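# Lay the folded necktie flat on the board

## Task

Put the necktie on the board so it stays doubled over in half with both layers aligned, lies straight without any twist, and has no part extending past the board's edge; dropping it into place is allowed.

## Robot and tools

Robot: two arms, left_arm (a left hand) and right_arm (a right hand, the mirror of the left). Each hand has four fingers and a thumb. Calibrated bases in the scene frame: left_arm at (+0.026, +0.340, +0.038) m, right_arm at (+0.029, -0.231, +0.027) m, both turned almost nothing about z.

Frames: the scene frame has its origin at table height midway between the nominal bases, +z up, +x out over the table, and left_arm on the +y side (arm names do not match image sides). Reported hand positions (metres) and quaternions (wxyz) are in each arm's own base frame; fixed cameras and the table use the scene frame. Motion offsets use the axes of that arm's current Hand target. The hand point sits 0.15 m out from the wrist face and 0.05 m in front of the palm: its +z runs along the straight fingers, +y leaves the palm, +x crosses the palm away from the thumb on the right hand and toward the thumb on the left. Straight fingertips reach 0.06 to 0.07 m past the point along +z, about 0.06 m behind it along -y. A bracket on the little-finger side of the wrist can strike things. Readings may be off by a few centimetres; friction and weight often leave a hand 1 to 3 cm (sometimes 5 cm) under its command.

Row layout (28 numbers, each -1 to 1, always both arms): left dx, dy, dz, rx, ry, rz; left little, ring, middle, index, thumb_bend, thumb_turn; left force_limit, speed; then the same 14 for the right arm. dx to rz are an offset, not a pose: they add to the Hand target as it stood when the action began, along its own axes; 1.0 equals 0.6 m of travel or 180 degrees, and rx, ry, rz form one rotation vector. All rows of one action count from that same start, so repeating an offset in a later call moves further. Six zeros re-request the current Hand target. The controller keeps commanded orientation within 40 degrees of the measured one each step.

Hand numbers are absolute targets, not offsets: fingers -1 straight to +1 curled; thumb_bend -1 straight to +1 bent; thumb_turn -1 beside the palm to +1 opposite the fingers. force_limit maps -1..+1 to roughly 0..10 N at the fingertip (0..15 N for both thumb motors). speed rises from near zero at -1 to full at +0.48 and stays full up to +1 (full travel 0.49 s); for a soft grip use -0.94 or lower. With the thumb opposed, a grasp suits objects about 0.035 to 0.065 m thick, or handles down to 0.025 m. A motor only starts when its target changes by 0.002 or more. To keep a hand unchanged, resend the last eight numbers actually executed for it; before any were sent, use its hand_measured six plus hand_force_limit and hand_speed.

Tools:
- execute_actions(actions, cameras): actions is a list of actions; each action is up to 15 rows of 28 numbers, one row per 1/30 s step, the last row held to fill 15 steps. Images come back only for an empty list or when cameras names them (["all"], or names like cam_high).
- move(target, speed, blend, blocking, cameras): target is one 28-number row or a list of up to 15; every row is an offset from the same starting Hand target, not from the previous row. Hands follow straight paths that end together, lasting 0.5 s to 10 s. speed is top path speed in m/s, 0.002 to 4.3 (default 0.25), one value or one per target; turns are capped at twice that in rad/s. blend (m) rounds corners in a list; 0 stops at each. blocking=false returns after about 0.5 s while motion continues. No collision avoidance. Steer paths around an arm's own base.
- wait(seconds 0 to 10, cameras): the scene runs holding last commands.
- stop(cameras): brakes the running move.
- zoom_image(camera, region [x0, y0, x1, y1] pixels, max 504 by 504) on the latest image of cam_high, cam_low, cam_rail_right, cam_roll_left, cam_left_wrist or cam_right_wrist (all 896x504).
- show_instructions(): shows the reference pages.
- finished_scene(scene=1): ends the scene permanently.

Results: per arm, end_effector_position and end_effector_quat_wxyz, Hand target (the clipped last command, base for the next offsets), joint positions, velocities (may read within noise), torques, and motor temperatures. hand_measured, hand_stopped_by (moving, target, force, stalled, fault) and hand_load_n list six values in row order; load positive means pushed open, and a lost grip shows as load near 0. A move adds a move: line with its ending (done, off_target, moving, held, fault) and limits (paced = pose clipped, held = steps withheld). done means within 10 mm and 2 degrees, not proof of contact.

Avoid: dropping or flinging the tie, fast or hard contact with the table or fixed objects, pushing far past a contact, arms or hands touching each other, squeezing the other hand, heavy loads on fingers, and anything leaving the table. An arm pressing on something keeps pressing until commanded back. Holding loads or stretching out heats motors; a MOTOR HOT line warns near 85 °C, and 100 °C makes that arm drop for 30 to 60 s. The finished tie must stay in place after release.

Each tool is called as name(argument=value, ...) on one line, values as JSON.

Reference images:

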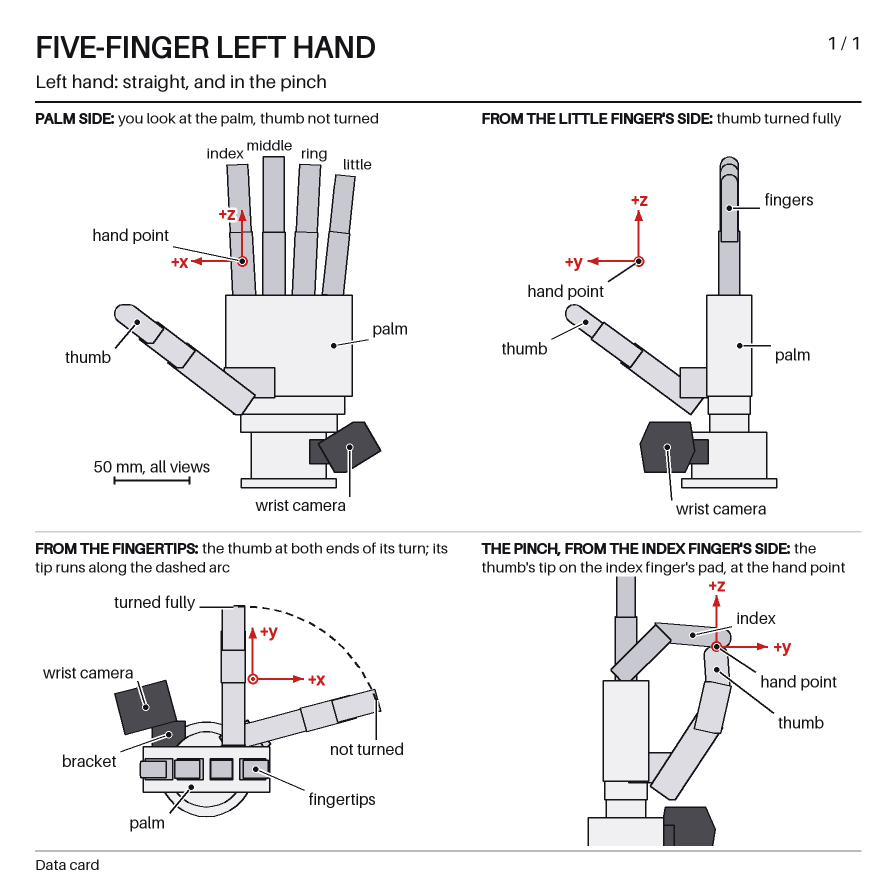

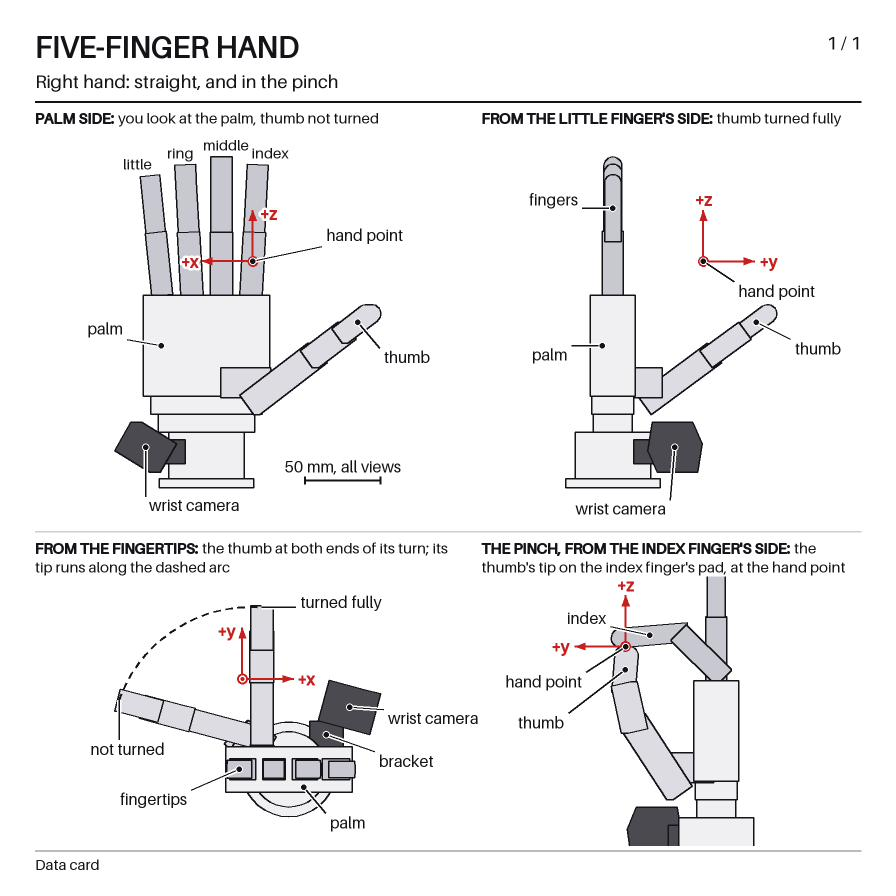

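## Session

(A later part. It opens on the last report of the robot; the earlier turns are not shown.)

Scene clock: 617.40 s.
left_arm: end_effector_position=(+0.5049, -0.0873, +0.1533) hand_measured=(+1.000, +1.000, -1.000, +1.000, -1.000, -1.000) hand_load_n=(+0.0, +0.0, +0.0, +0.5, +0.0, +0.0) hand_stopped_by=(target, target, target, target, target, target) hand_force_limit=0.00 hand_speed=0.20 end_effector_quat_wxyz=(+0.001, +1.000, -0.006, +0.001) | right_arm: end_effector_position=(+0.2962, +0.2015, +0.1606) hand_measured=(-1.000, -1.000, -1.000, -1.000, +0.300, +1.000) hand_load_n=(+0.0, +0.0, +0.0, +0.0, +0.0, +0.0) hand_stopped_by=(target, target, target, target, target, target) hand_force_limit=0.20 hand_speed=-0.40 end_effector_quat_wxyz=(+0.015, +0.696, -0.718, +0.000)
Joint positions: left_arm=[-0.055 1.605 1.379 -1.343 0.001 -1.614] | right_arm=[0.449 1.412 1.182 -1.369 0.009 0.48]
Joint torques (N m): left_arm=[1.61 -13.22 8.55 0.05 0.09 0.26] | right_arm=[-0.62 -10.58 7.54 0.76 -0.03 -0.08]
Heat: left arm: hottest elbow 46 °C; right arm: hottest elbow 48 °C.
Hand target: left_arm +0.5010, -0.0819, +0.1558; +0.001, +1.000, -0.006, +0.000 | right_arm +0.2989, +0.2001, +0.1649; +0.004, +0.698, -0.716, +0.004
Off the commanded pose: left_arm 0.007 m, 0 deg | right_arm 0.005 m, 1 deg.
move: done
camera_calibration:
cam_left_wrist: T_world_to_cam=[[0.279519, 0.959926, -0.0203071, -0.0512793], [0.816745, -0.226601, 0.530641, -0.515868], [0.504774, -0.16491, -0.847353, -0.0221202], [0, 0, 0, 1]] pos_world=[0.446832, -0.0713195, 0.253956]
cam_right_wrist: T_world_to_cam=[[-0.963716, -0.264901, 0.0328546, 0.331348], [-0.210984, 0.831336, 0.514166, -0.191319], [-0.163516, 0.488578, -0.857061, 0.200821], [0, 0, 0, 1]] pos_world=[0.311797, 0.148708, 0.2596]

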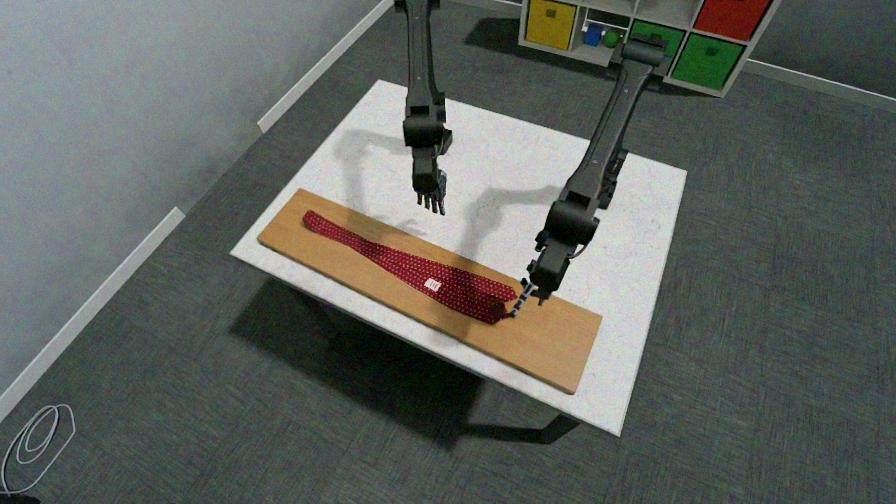

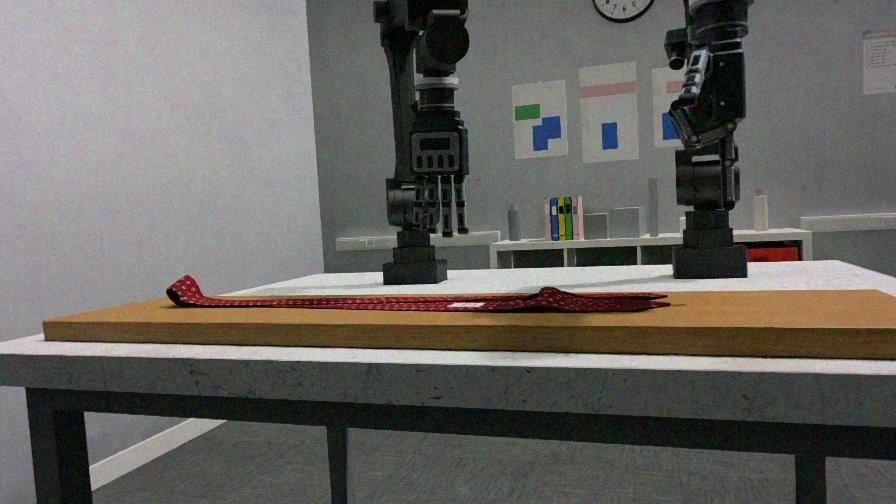

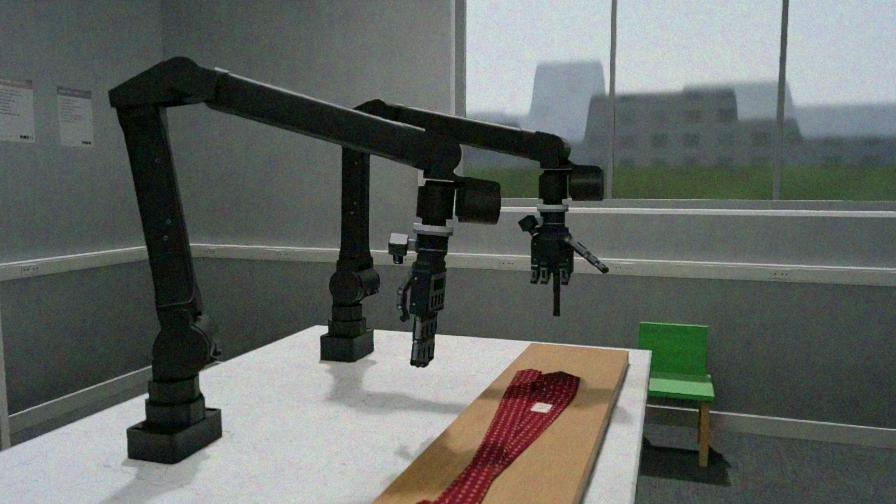

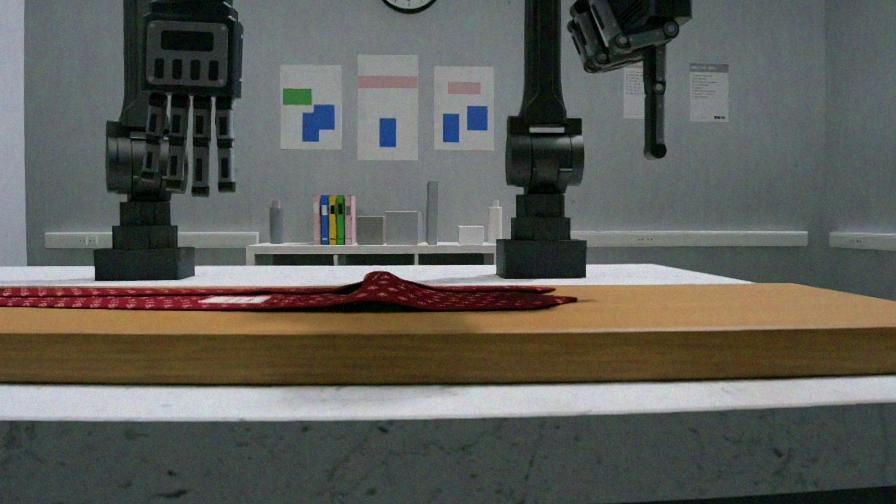

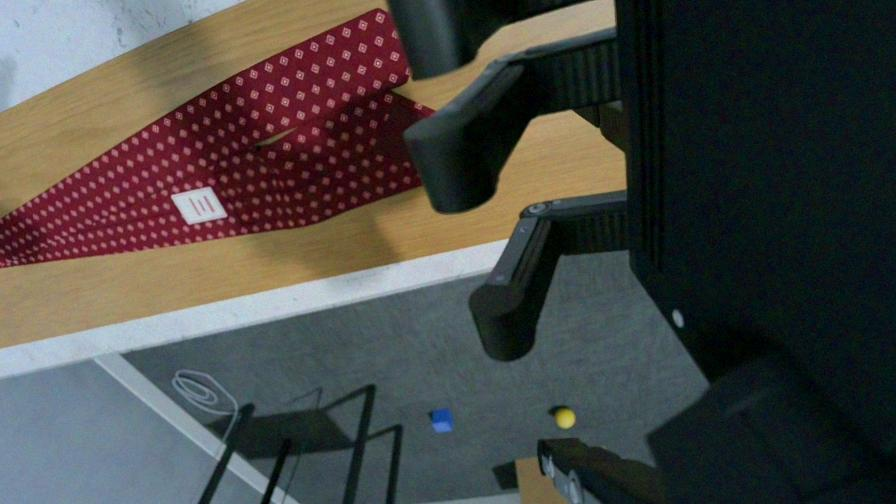

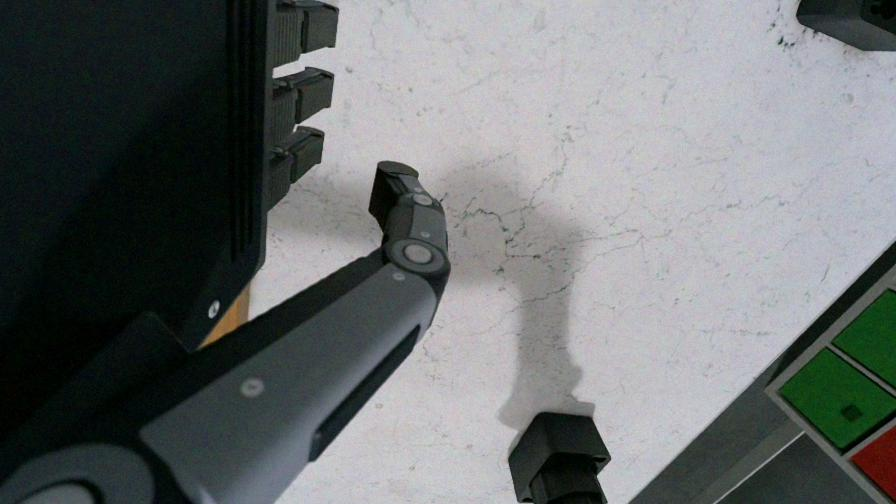

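move(target=[[0,0,0,0,0,0,1,1,-1,1,-1,-1,0,0.2,-0.0333,-0.25,-0.35,0.388,0,0,-1,-1,-1,-1,0.3,1,0.2,-0.4],[0,0,0,0,0,0,1,1,-1,1,-1,-1,0,0.2,-0.13,-0.2463,-0.9773,0.388,0,0,-1,-1,-1,-1,0.3,1,0.2,-0.4]], speed=0.3, blend=0.05, cameras=["cam_high","cam_low","cam_rail_right"])

Scene clock: 627.37 s.
left_arm: end_effector_position=(+0.5049, -0.0873, +0.1533) hand_measured=(+1.000, +1.000, -1.000, +1.000, -1.000, -1.000) hand_load_n=(+0.0, +0.0, +0.0, +0.0, +0.0, +0.0) hand_stopped_by=(target, target, target, target, target, target) hand_force_limit=0.00 hand_speed=0.20 end_effector_quat_wxyz=(+0.001, +1.000, -0.006, +0.001) | right_arm: end_effector_position=(+0.4575, +0.2843, +0.7377) hand_measured=(-1.000, -1.000, -1.000, -1.000, +0.300, +1.000) hand_load_n=(+0.0, +0.0, +0.0, +0.0, +0.0, +0.0) hand_stopped_by=(target, target, target, target, target, target) hand_force_limit=0.20 hand_speed=-0.40 end_effector_quat_wxyz=(-0.466, +0.536, -0.544, +0.447)
Joint positions: left_arm=[-0.055 1.605 1.379 -1.343 0.001 -1.614] | right_arm=[0.735 1.731 2.896 -1.385 0.71 0.172]
Joint torques (N m): left_arm=[1.61 -13.22 8.55 0.05 0.09 0.24] | right_arm=[-0.15 -10.93 7.51 1.28 0.27 -0.13]
Heat: left arm: hottest elbow 46 °C; right arm: hottest elbow 49 °C.
Hand target: left_arm +0.5010, -0.0819, +0.1558; +0.001, +1.000, -0.005, +0.000 | right_arm +0.4487, +0.2804, +0.7505; -0.396, +0.574, -0.585, +0.413
Off the commanded pose: left_arm 0.007 m, 0 deg | right_arm 0.016 m, 11 deg.
elbow stopped short (right arm): the move would have taken joint 3 (elbow) straighter than the controller allows.
move: off_target (right_arm)
Images, in order (width x height): cam_high 896x504, cam_low 896x504, cam_rail_right 896x504.

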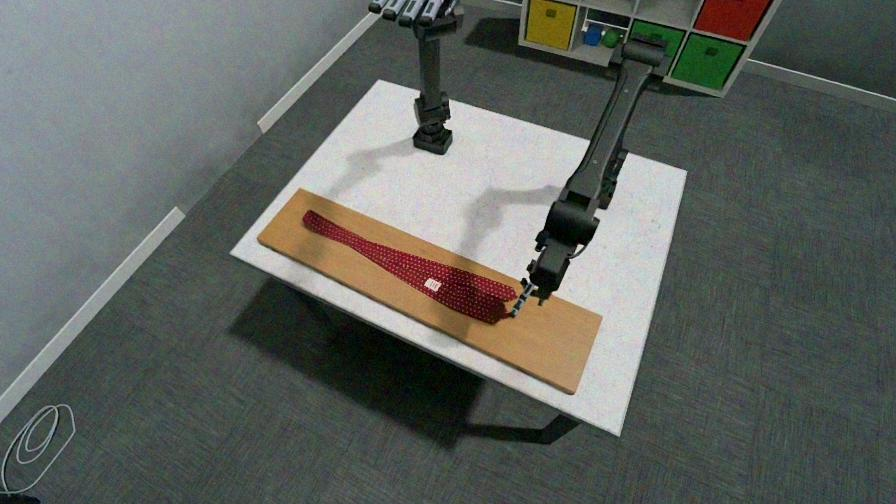

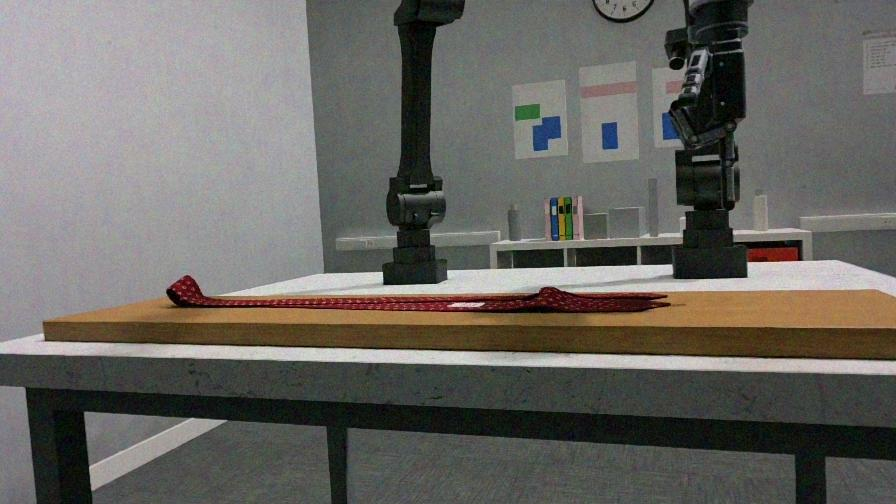

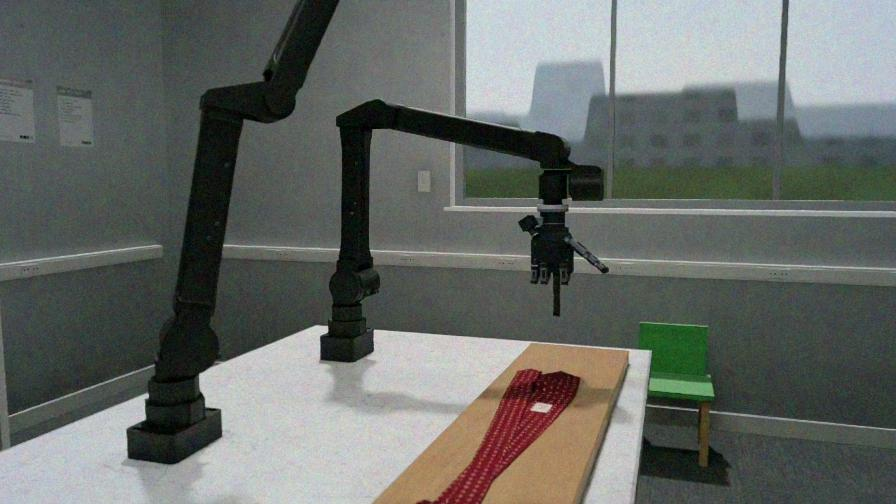

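move(target=[0,0,0,0,0,0,1,1,-1,1,-1,-1,0,0.2,0.7642,0.7897,0.045,0,0,0,-1,-1,-1,-1,0.3,1,0.2,-0.4], speed=0.35)

Scene clock: 632.03 s.
left_arm: end_effector_position=(+0.5049, -0.0873, +0.1533) hand_measured=(+1.000, +1.000, -1.000, +1.000, -1.000, -1.000) hand_load_n=(+0.0, +0.0, +0.0, +0.0, +0.0, +0.0) hand_stopped_by=(target, target, target, target, target, target) hand_force_limit=0.00 hand_speed=0.20 end_effector_quat_wxyz=(+0.001, +1.000, -0.006, +0.001) | right_arm: end_effector_position=(+0.2968, -0.1724, +0.2933) hand_measured=(-1.000, -1.000, -1.000, -1.000, +0.300, +1.000) hand_load_n=(+0.0, +0.0, +0.0, +0.0, +0.0, +0.0) hand_stopped_by=(target, target, target, target, target, target) hand_force_limit=0.20 hand_speed=-0.40 end_effector_quat_wxyz=(-0.400, +0.572, -0.595, +0.400)
Joint positions: left_arm=[-0.055 1.605 1.379 -1.343 0.001 -1.614] | right_arm=[-0.973 0.779 0.818 -0.629 -0.865 -0.45]
Joint torques (N m): left_arm=[1.61 -13.22 8.57 0.03 0.09 0.25] | right_arm=[-0.5 -2.26 10.25 2.11 -0.61 -0.04]
Heat: left arm: hottest elbow 46 °C; right arm: hottest elbow 49 °C.
Hand target: left_arm +0.5010, -0.0819, +0.1558; +0.001, +1.000, -0.005, +0.000 | right_arm +0.2986, -0.1791, +0.3013; -0.396, +0.574, -0.585, +0.413
Off the commanded pose: left_arm 0.007 m, 0 deg | right_arm 0.011 m, 2 deg.
move: off_target (right_arm)

move(target=[0,0,0,0,0,0,1,1,-1,1,-1,-1,0,0.2,-0.0077,0.3673,0.2648,0,0,0,-1,-1,-1,-1,0.3,1,0.2,-0.4], speed=0.2, cameras=["cam_high","cam_low","cam_right_wrist"])

zoom_image(camera="cam_low", region=[80, 220, 380, 360])

zoom_image(camera="cam_high", region=[270, 160, 390, 260])

Scene clock: 634.80 s.
left_arm: end_effector_position=(+0.5049, -0.0873, +0.1533) hand_measured=(+1.000, +1.000, -1.000, +1.000, -1.000, -1.000) hand_load_n=(+0.0, +0.0, +0.0, +0.0, -0.5, +0.0) hand_stopped_by=(target, target, target, target, target, target) hand_force_limit=0.00 hand_speed=0.20 end_effector_quat_wxyz=(+0.001, +1.000, -0.006, +0.001) | right_arm: end_effector_position=(+0.3689, -0.1805, +0.0393) hand_measured=(-1.000, -1.000, -1.000, -1.000, +0.300, +1.000) hand_load_n=(+0.0, -0.5, +0.0, +0.0, +0.0, +0.0) hand_stopped_by=(target, target, target, target, target, target) hand_force_limit=0.20 hand_speed=-0.40 end_effector_quat_wxyz=(-0.394, +0.576, -0.587, +0.411)
Joint positions: left_arm=[-0.055 1.605 1.379 -1.343 0.001 -1.614] | right_arm=[-0.779 1.37 0.391 0.506 -0.69 -0.327]
Joint torques (N m): left_arm=[1.61 -13.22 8.54 0.03 0.09 0.25] | right_arm=[0.09 -5.42 5.48 2.11 -0.22 0.04]
Heat: left arm: hottest elbow 46 °C; right arm: hottest elbow 49 °C.
Hand target: left_arm +0.5010, -0.0819, +0.1558; +0.001, +1.000, -0.005, +0.000 | right_arm +0.3720, -0.1794, +0.0399; -0.396, +0.574, -0.585, +0.414
Off the commanded pose: left_arm 0.007 m, 0 deg | right_arm 0.003 m, 0 deg.
move: done
camera_calibration:
cam_right_wrist: T_world_to_cam=[[-0.350156, -0.295438, -0.88888, 0.10868], [-0.557586, 0.828252, -0.0556376, 0.353624], [0.752654, 0.476145, -0.454749, -0.0606318], [0, 0, 0, 1]] pos_world=[0.280866, -0.231913, 0.0887056]
Images, in order (width x height): cam_high 896x504, cam_low 896x504, cam_right_wrist 896x504.

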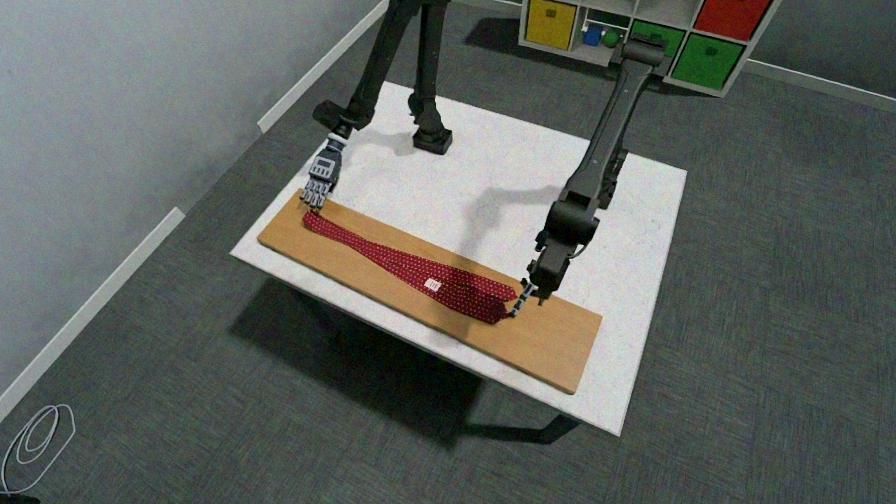

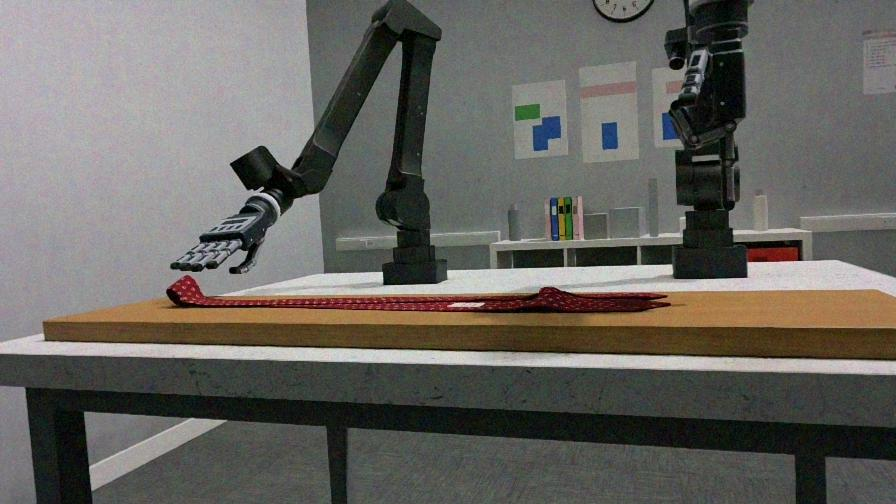

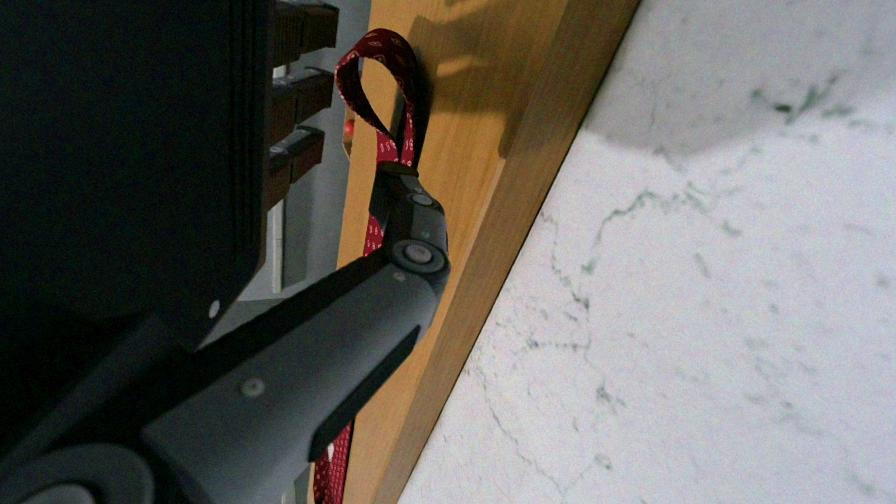

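Scaled by 1.680 from the camera's 896x504 image, which has a finer 1280x720 frame.

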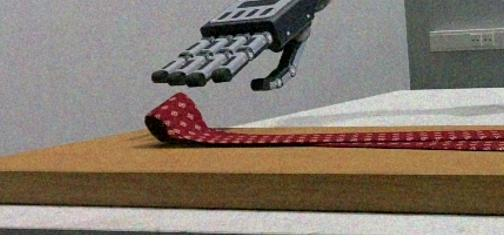

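Scaled by 4.200 from the camera's 896x504 image, which has a finer 1280x720 frame.

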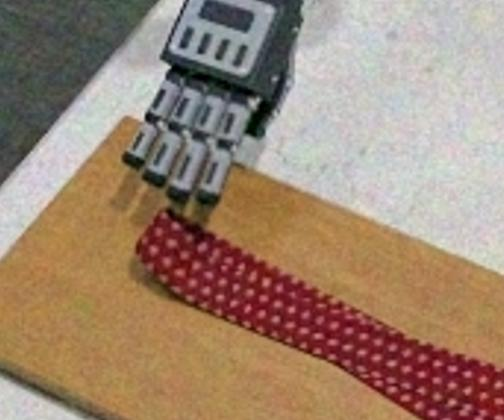

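move(target=[0,0,0,0,0,0,1,1,-1,1,-1,-1,0,0.2,0.0397,-0.0343,0.1092,0,0,0,-1,-1,-1,-1,0.3,1,0.2,-0.4], speed=0.12, cameras=["cam_low","cam_right_wrist"])

zoom_image(camera="cam_low", region=[80, 220, 380, 360])

Scene clock: 636.83 s.
left_arm: end_effector_position=(+0.5049, -0.0873, +0.1533) hand_measured=(+1.000, +1.000, -1.000, +1.000, -1.000, -1.000) hand_load_n=(+0.5, +0.0, +0.0, +0.0, +0.0, +0.0) hand_stopped_by=(target, target, target, target, target, target) hand_force_limit=0.00 hand_speed=0.20 end_effector_quat_wxyz=(+0.001, +1.000, -0.006, +0.001) | right_arm: end_effector_position=(+0.4220, -0.1943, +0.0232) hand_measured=(-1.000, -1.000, -1.000, -1.000, +0.300, +1.000) hand_load_n=(-0.5, +0.0, +0.0, +0.0, +0.0, +0.0) hand_stopped_by=(target, target, target, target, target, target) hand_force_limit=0.20 hand_speed=-0.40 end_effector_quat_wxyz=(-0.392, +0.577, -0.597, +0.396)
Joint positions: left_arm=[-0.055 1.605 1.379 -1.343 0.001 -1.614] | right_arm=[-0.699 1.541 0.525 0.532 -0.619 -0.283]
Joint torques (N m): left_arm=[1.61 -13.22 8.55 0.05 0.09 0.25] | right_arm=[0.85 -7.18 8.13 2.25 -0.18 0.1]
Heat: left arm: hottest elbow 45 °C; right arm: hottest elbow 48 °C.
Hand target: left_arm +0.5010, -0.0819, +0.1558; +0.001, +1.000, -0.005, +0.000 | right_arm +0.4399, -0.2050, +0.0368; -0.396, +0.574, -0.585, +0.413
Off the commanded pose: left_arm 0.007 m, 0 deg | right_arm 0.025 m, 3 deg.
move: off_target (right_arm)
camera_calibration:
cam_right_wrist: T_world_to_cam=[[-0.375287, -0.274695, -0.885269, 0.123411], [-0.559482, 0.828603, -0.0199332, 0.393799], [0.739012, 0.487812, -0.464651, -0.093098], [0, 0, 0, 1]] pos_world=[0.335438, -0.246988, 0.0738435]
Images, in order (width x height): cam_low 896x504, cam_right_wrist 896x504.

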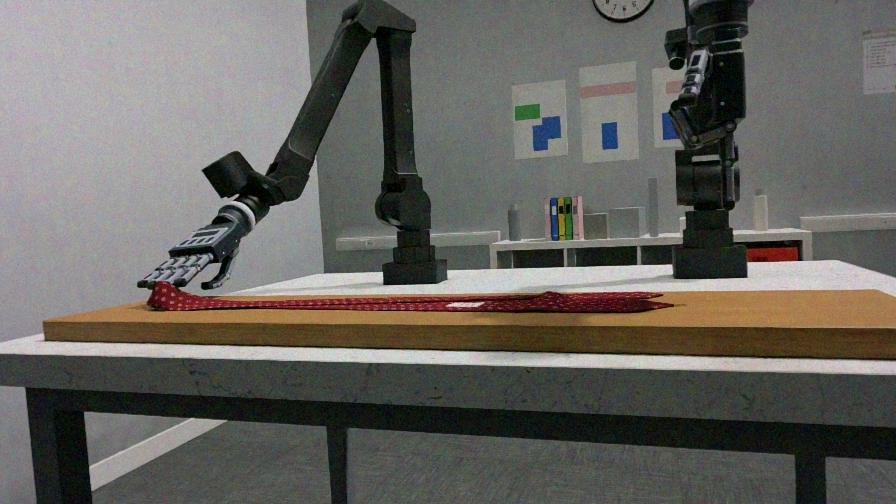

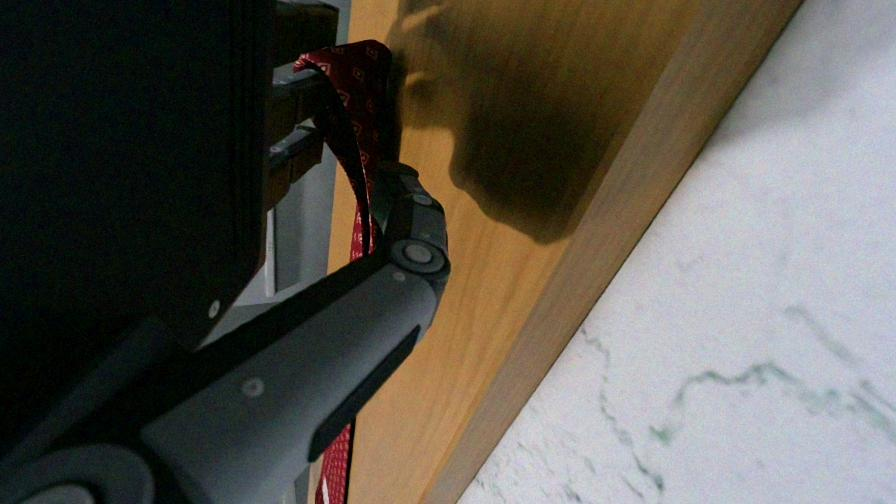

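Scaled by 1.680 from the camera's 896x504 image, which has a finer 1280x720 frame.

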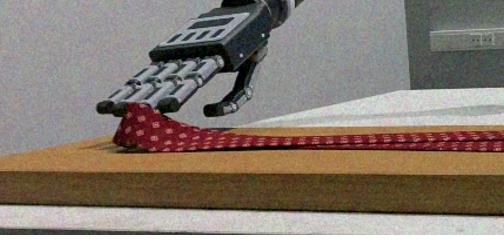

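move(target=[0,0,0,0,0,0,1,1,-1,1,-1,-1,0,0.2,-0.02,0.01,-0.15,0,0,0,-1,-1,-1,-1,0.3,1,0.2,-0.4], speed=0.12, cameras=["cam_low","cam_right_wrist"])

zoom_image(camera="cam_low", region=[80, 220, 380, 360])

Scene clock: 638.93 s.
left_arm: end_effector_position=(+0.5049, -0.0873, +0.1533) hand_measured=(+1.000, +1.000, -1.000, +1.000, -1.000, -1.000) hand_load_n=(+0.0, +0.0, +0.0, +0.0, +0.0, +0.0) hand_stopped_by=(target, target, target, target, target, target) hand_force_limit=0.00 hand_speed=0.20 end_effector_quat_wxyz=(+0.001, +1.000, -0.006, +0.001) | right_arm: end_effector_position=(+0.3553, -0.1878, +0.0585) hand_measured=(-1.000, -1.000, -1.000, -1.000, +0.300, +1.000) hand_load_n=(+0.0, +0.0, +0.0, +0.0, +0.0, +0.0) hand_stopped_by=(target, target, target, target, target, target) hand_force_limit=0.20 hand_speed=-0.40 end_effector_quat_wxyz=(-0.399, +0.573, -0.588, +0.408)
Joint positions: left_arm=[-0.055 1.605 1.379 -1.343 0.001 -1.614] | right_arm=[-0.835 1.288 0.405 0.389 -0.746 -0.35]
Joint torques (N m): left_arm=[1.61 -13.22 8.54 0.03 0.09 0.25] | right_arm=[-0.15 -7 6.05 1.07 -0.49 -0.08]
Heat: left arm: hottest elbow 45 °C; right arm: hottest elbow 48 °C.
Hand target: left_arm +0.5010, -0.0819, +0.1558; +0.001, +1.000, -0.005, +0.000 | right_arm +0.3537, -0.1904, +0.0620; -0.396, +0.574, -0.585, +0.413
Off the commanded pose: left_arm 0.007 m, 0 deg | right_arm 0.005 m, 1 deg.
move: done
camera_calibration:
cam_right_wrist: T_world_to_cam=[[-0.346993, -0.284549, -0.89366, 0.119967], [-0.55831, 0.828303, -0.0469563, 0.352974], [0.753582, 0.482646, -0.446281, -0.0377807], [0, 0, 0, 1]] pos_world=[0.267168, -0.239998, 0.106923]
Images, in order (width x height): cam_low 896x504, cam_right_wrist 896x504.

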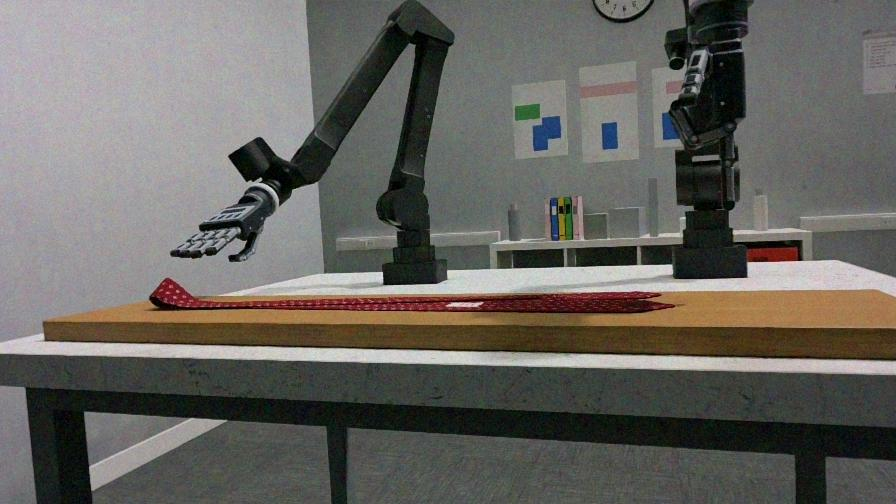

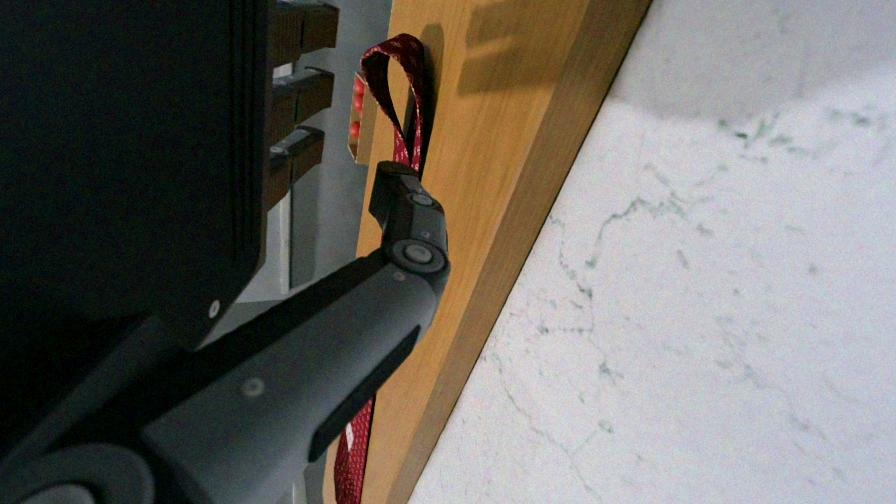

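Scaled by 1.680 from the camera's 896x504 image, which has a finer 1280x720 frame.

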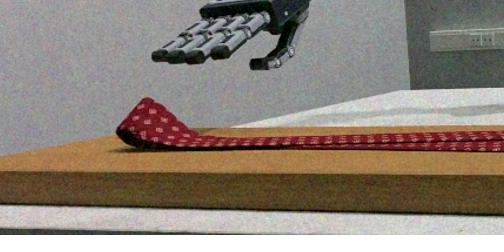

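move(target=[0,0,0,0,0,0,1,1,-1,1,-1,-1,0,0.2,-0.0098,-0.0113,0.1127,0,0,0,-1,-1,-1,-1,0.0,1,0.2,-0.4], speed=0.12, cameras=["cam_low","cam_high","cam_right_wrist"])

zoom_image(camera="cam_low", region=[80, 220, 380, 360])

Scene clock: 642.60 s.
left_arm: end_effector_position=(+0.5049, -0.0873, +0.1533) hand_measured=(+1.000, +1.000, -1.000, +1.000, -1.000, -1.000) hand_load_n=(+0.0, +0.0, +0.0, +0.0, +0.0, +0.0) hand_stopped_by=(target, target, target, target, target, target) hand_force_limit=0.00 hand_speed=0.20 end_effector_quat_wxyz=(+0.001, +1.000, -0.006, +0.001) | right_arm: end_effector_position=(+0.4016, -0.1762, +0.0307) hand_measured=(-1.000, -1.000, -1.000, -1.000, +0.000, +1.000) hand_load_n=(+0.0, +0.0, +0.0, +0.0, +0.0, +0.0) hand_stopped_by=(target, target, target, target, target, target) hand_force_limit=0.20 hand_speed=-0.40 end_effector_quat_wxyz=(-0.392, +0.577, -0.597, +0.396)
Joint positions: left_arm=[-0.055 1.605 1.379 -1.343 0.001 -1.614] | right_arm=[-0.695 1.452 0.457 0.512 -0.614 -0.281]
Joint torques (N m): left_arm=[1.61 -13.22 8.55 0.05 0.09 0.25] | right_arm=[0.91 -6.89 8.27 2.3 -0.15 0.07]
Heat: left arm: hottest elbow 45 °C; right arm: hottest elbow 48 °C.
Hand target: left_arm +0.5010, -0.0819, +0.1558; +0.001, +1.000, -0.005, +0.000 | right_arm +0.4196, -0.1864, +0.0449; -0.396, +0.574, -0.585, +0.413
Off the commanded pose: left_arm 0.007 m, 0 deg | right_arm 0.025 m, 3 deg.
move: off_target (right_arm)
camera_calibration:
cam_right_wrist: T_world_to_cam=[[-0.376375, -0.274522, -0.884861, 0.12779], [-0.558518, 0.829258, -0.0197066, 0.367231], [0.739188, 0.486794, -0.465438, -0.0835188], [0, 0, 0, 1]] pos_world=[0.314938, -0.228791, 0.0814409]
Images, in order (width x height): cam_high 896x504, cam_low 896x504, cam_right_wrist 896x504.

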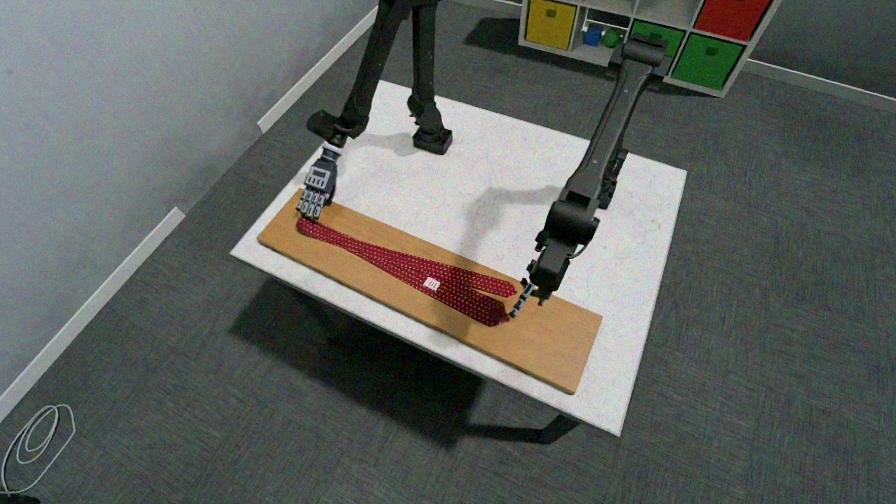

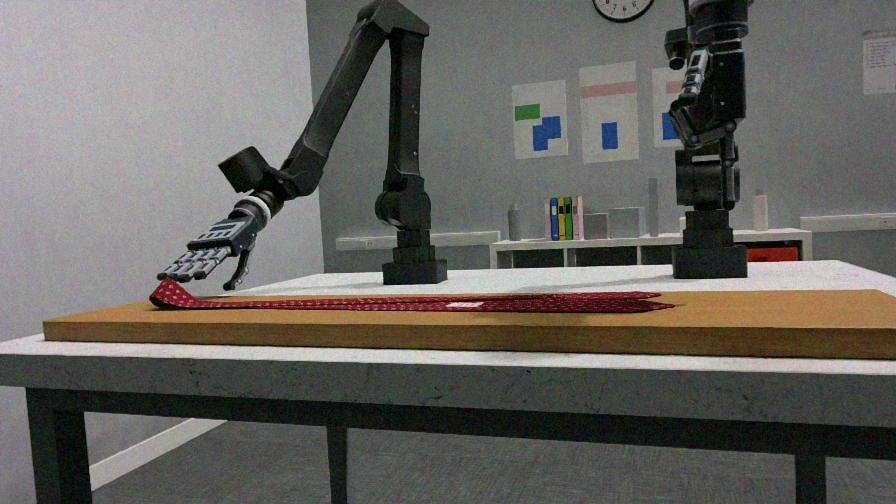

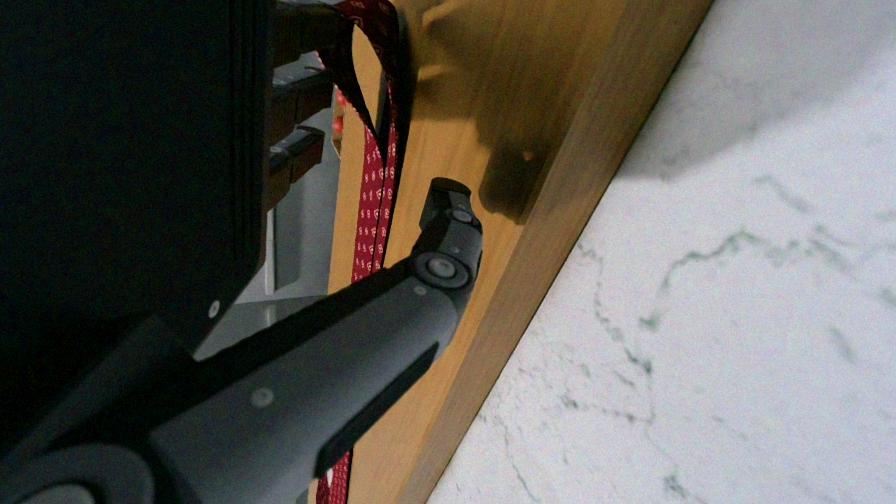

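Scaled by 1.680 from the camera's 896x504 image, which has a finer 1280x720 frame.

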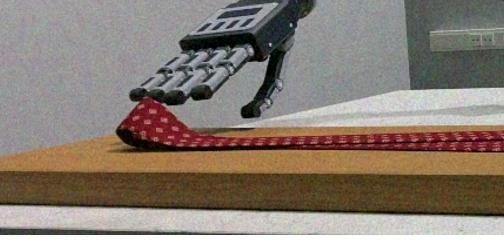

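move(target=[[0,0,0,0,0,0,1,1,-1,1,-1,-1,0,0.2,0.019,-0.0127,-0.1098,0,0,0,-1,-1,-1,-1,-0.3,1,0.2,-0.4],[0,0,0,0,0,0,1,1,-1,1,-1,-1,0,0.2,0.0152,-0.0212,0.0288,0,0,0,-1,-1,-1,-1,-0.3,1,0.2,-0.4]], speed=0.12, cameras=["cam_low","cam_right_wrist"])

zoom_image(camera="cam_low", region=[80, 220, 380, 360])

Scene clock: 647.10 s.
left_arm: end_effector_position=(+0.5049, -0.0873, +0.1533) hand_measured=(+1.000, +1.000, -1.000, +1.000, -1.000, -1.000) hand_load_n=(+0.0, +0.0, +0.0, +0.5, -0.5, +0.0) hand_stopped_by=(target, target, target, target, target, target) hand_force_limit=0.00 hand_speed=0.20 end_effector_quat_wxyz=(+0.001, +1.000, -0.006, +0.001) | right_arm: end_effector_position=(+0.4210, -0.1853, +0.0356) hand_measured=(-1.000, -1.000, -1.000, -1.000, -0.300, +1.000) hand_load_n=(+0.0, +0.0, +0.0, +0.0, +0.0, +0.5) hand_stopped_by=(target, target, target, target, target, target) hand_force_limit=0.20 hand_speed=-0.40 end_effector_quat_wxyz=(-0.392, +0.577, -0.598, +0.395)
Joint positions: left_arm=[-0.055 1.605 1.379 -1.343 0.001 -1.614] | right_arm=[-0.679 1.484 0.517 0.486 -0.601 -0.273]
Joint torques (N m): left_arm=[1.61 -13.27 8.55 0.05 0.09 0.24] | right_arm=[0.97 -7.94 9.03 2.09 -0.15 0.08]
Heat: left arm: hottest elbow 45 °C; right arm: hottest elbow 47 °C.
Hand target: left_arm +0.5010, -0.0819, +0.1558; +0.001, +1.000, -0.005, +0.000 | right_arm +0.4400, -0.1960, +0.0511; -0.396, +0.574, -0.585, +0.413
Off the commanded pose: left_arm 0.007 m, 0 deg | right_arm 0.027 m, 3 deg.
move: off_target (right_arm)
camera_calibration:
cam_right_wrist: T_world_to_cam=[[-0.378111, -0.273895, -0.884315, 0.137717], [-0.559163, 0.82887, -0.0176376, 0.385929], [0.737813, 0.487808, -0.466557, -0.0903565], [0, 0, 0, 1]] pos_world=[0.334536, -0.238088, 0.0864356]
Images, in order (width x height): cam_low 896x504, cam_right_wrist 896x504.

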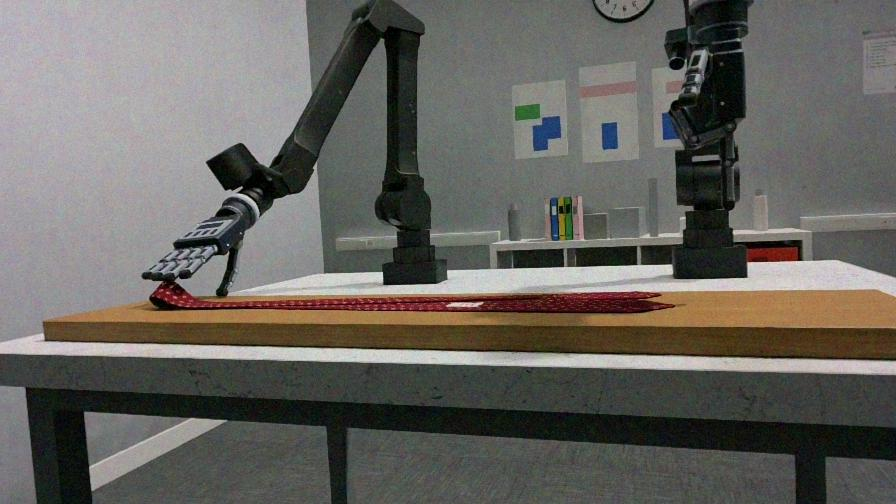

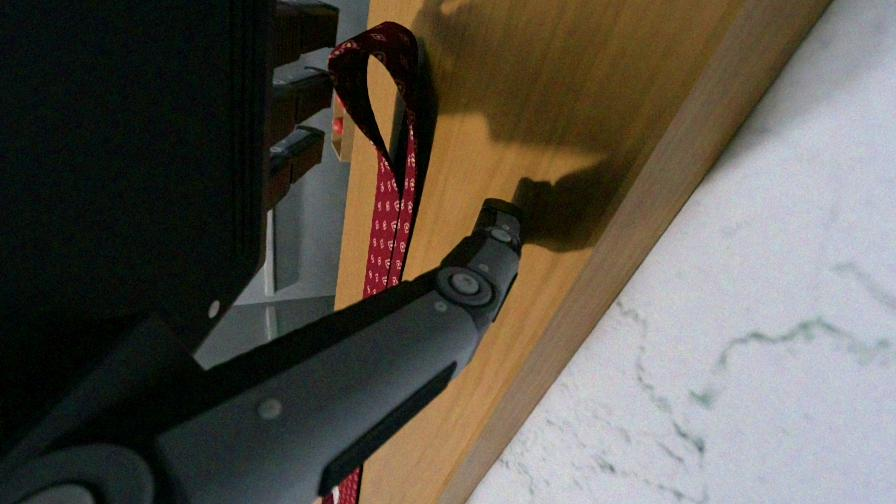

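Scaled by 1.680 from the camera's 896x504 image, which has a finer 1280x720 frame.

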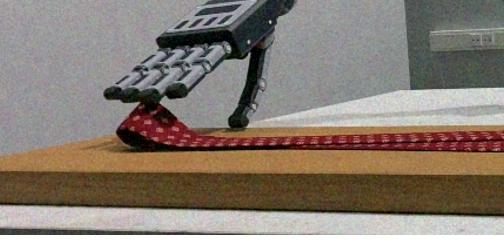

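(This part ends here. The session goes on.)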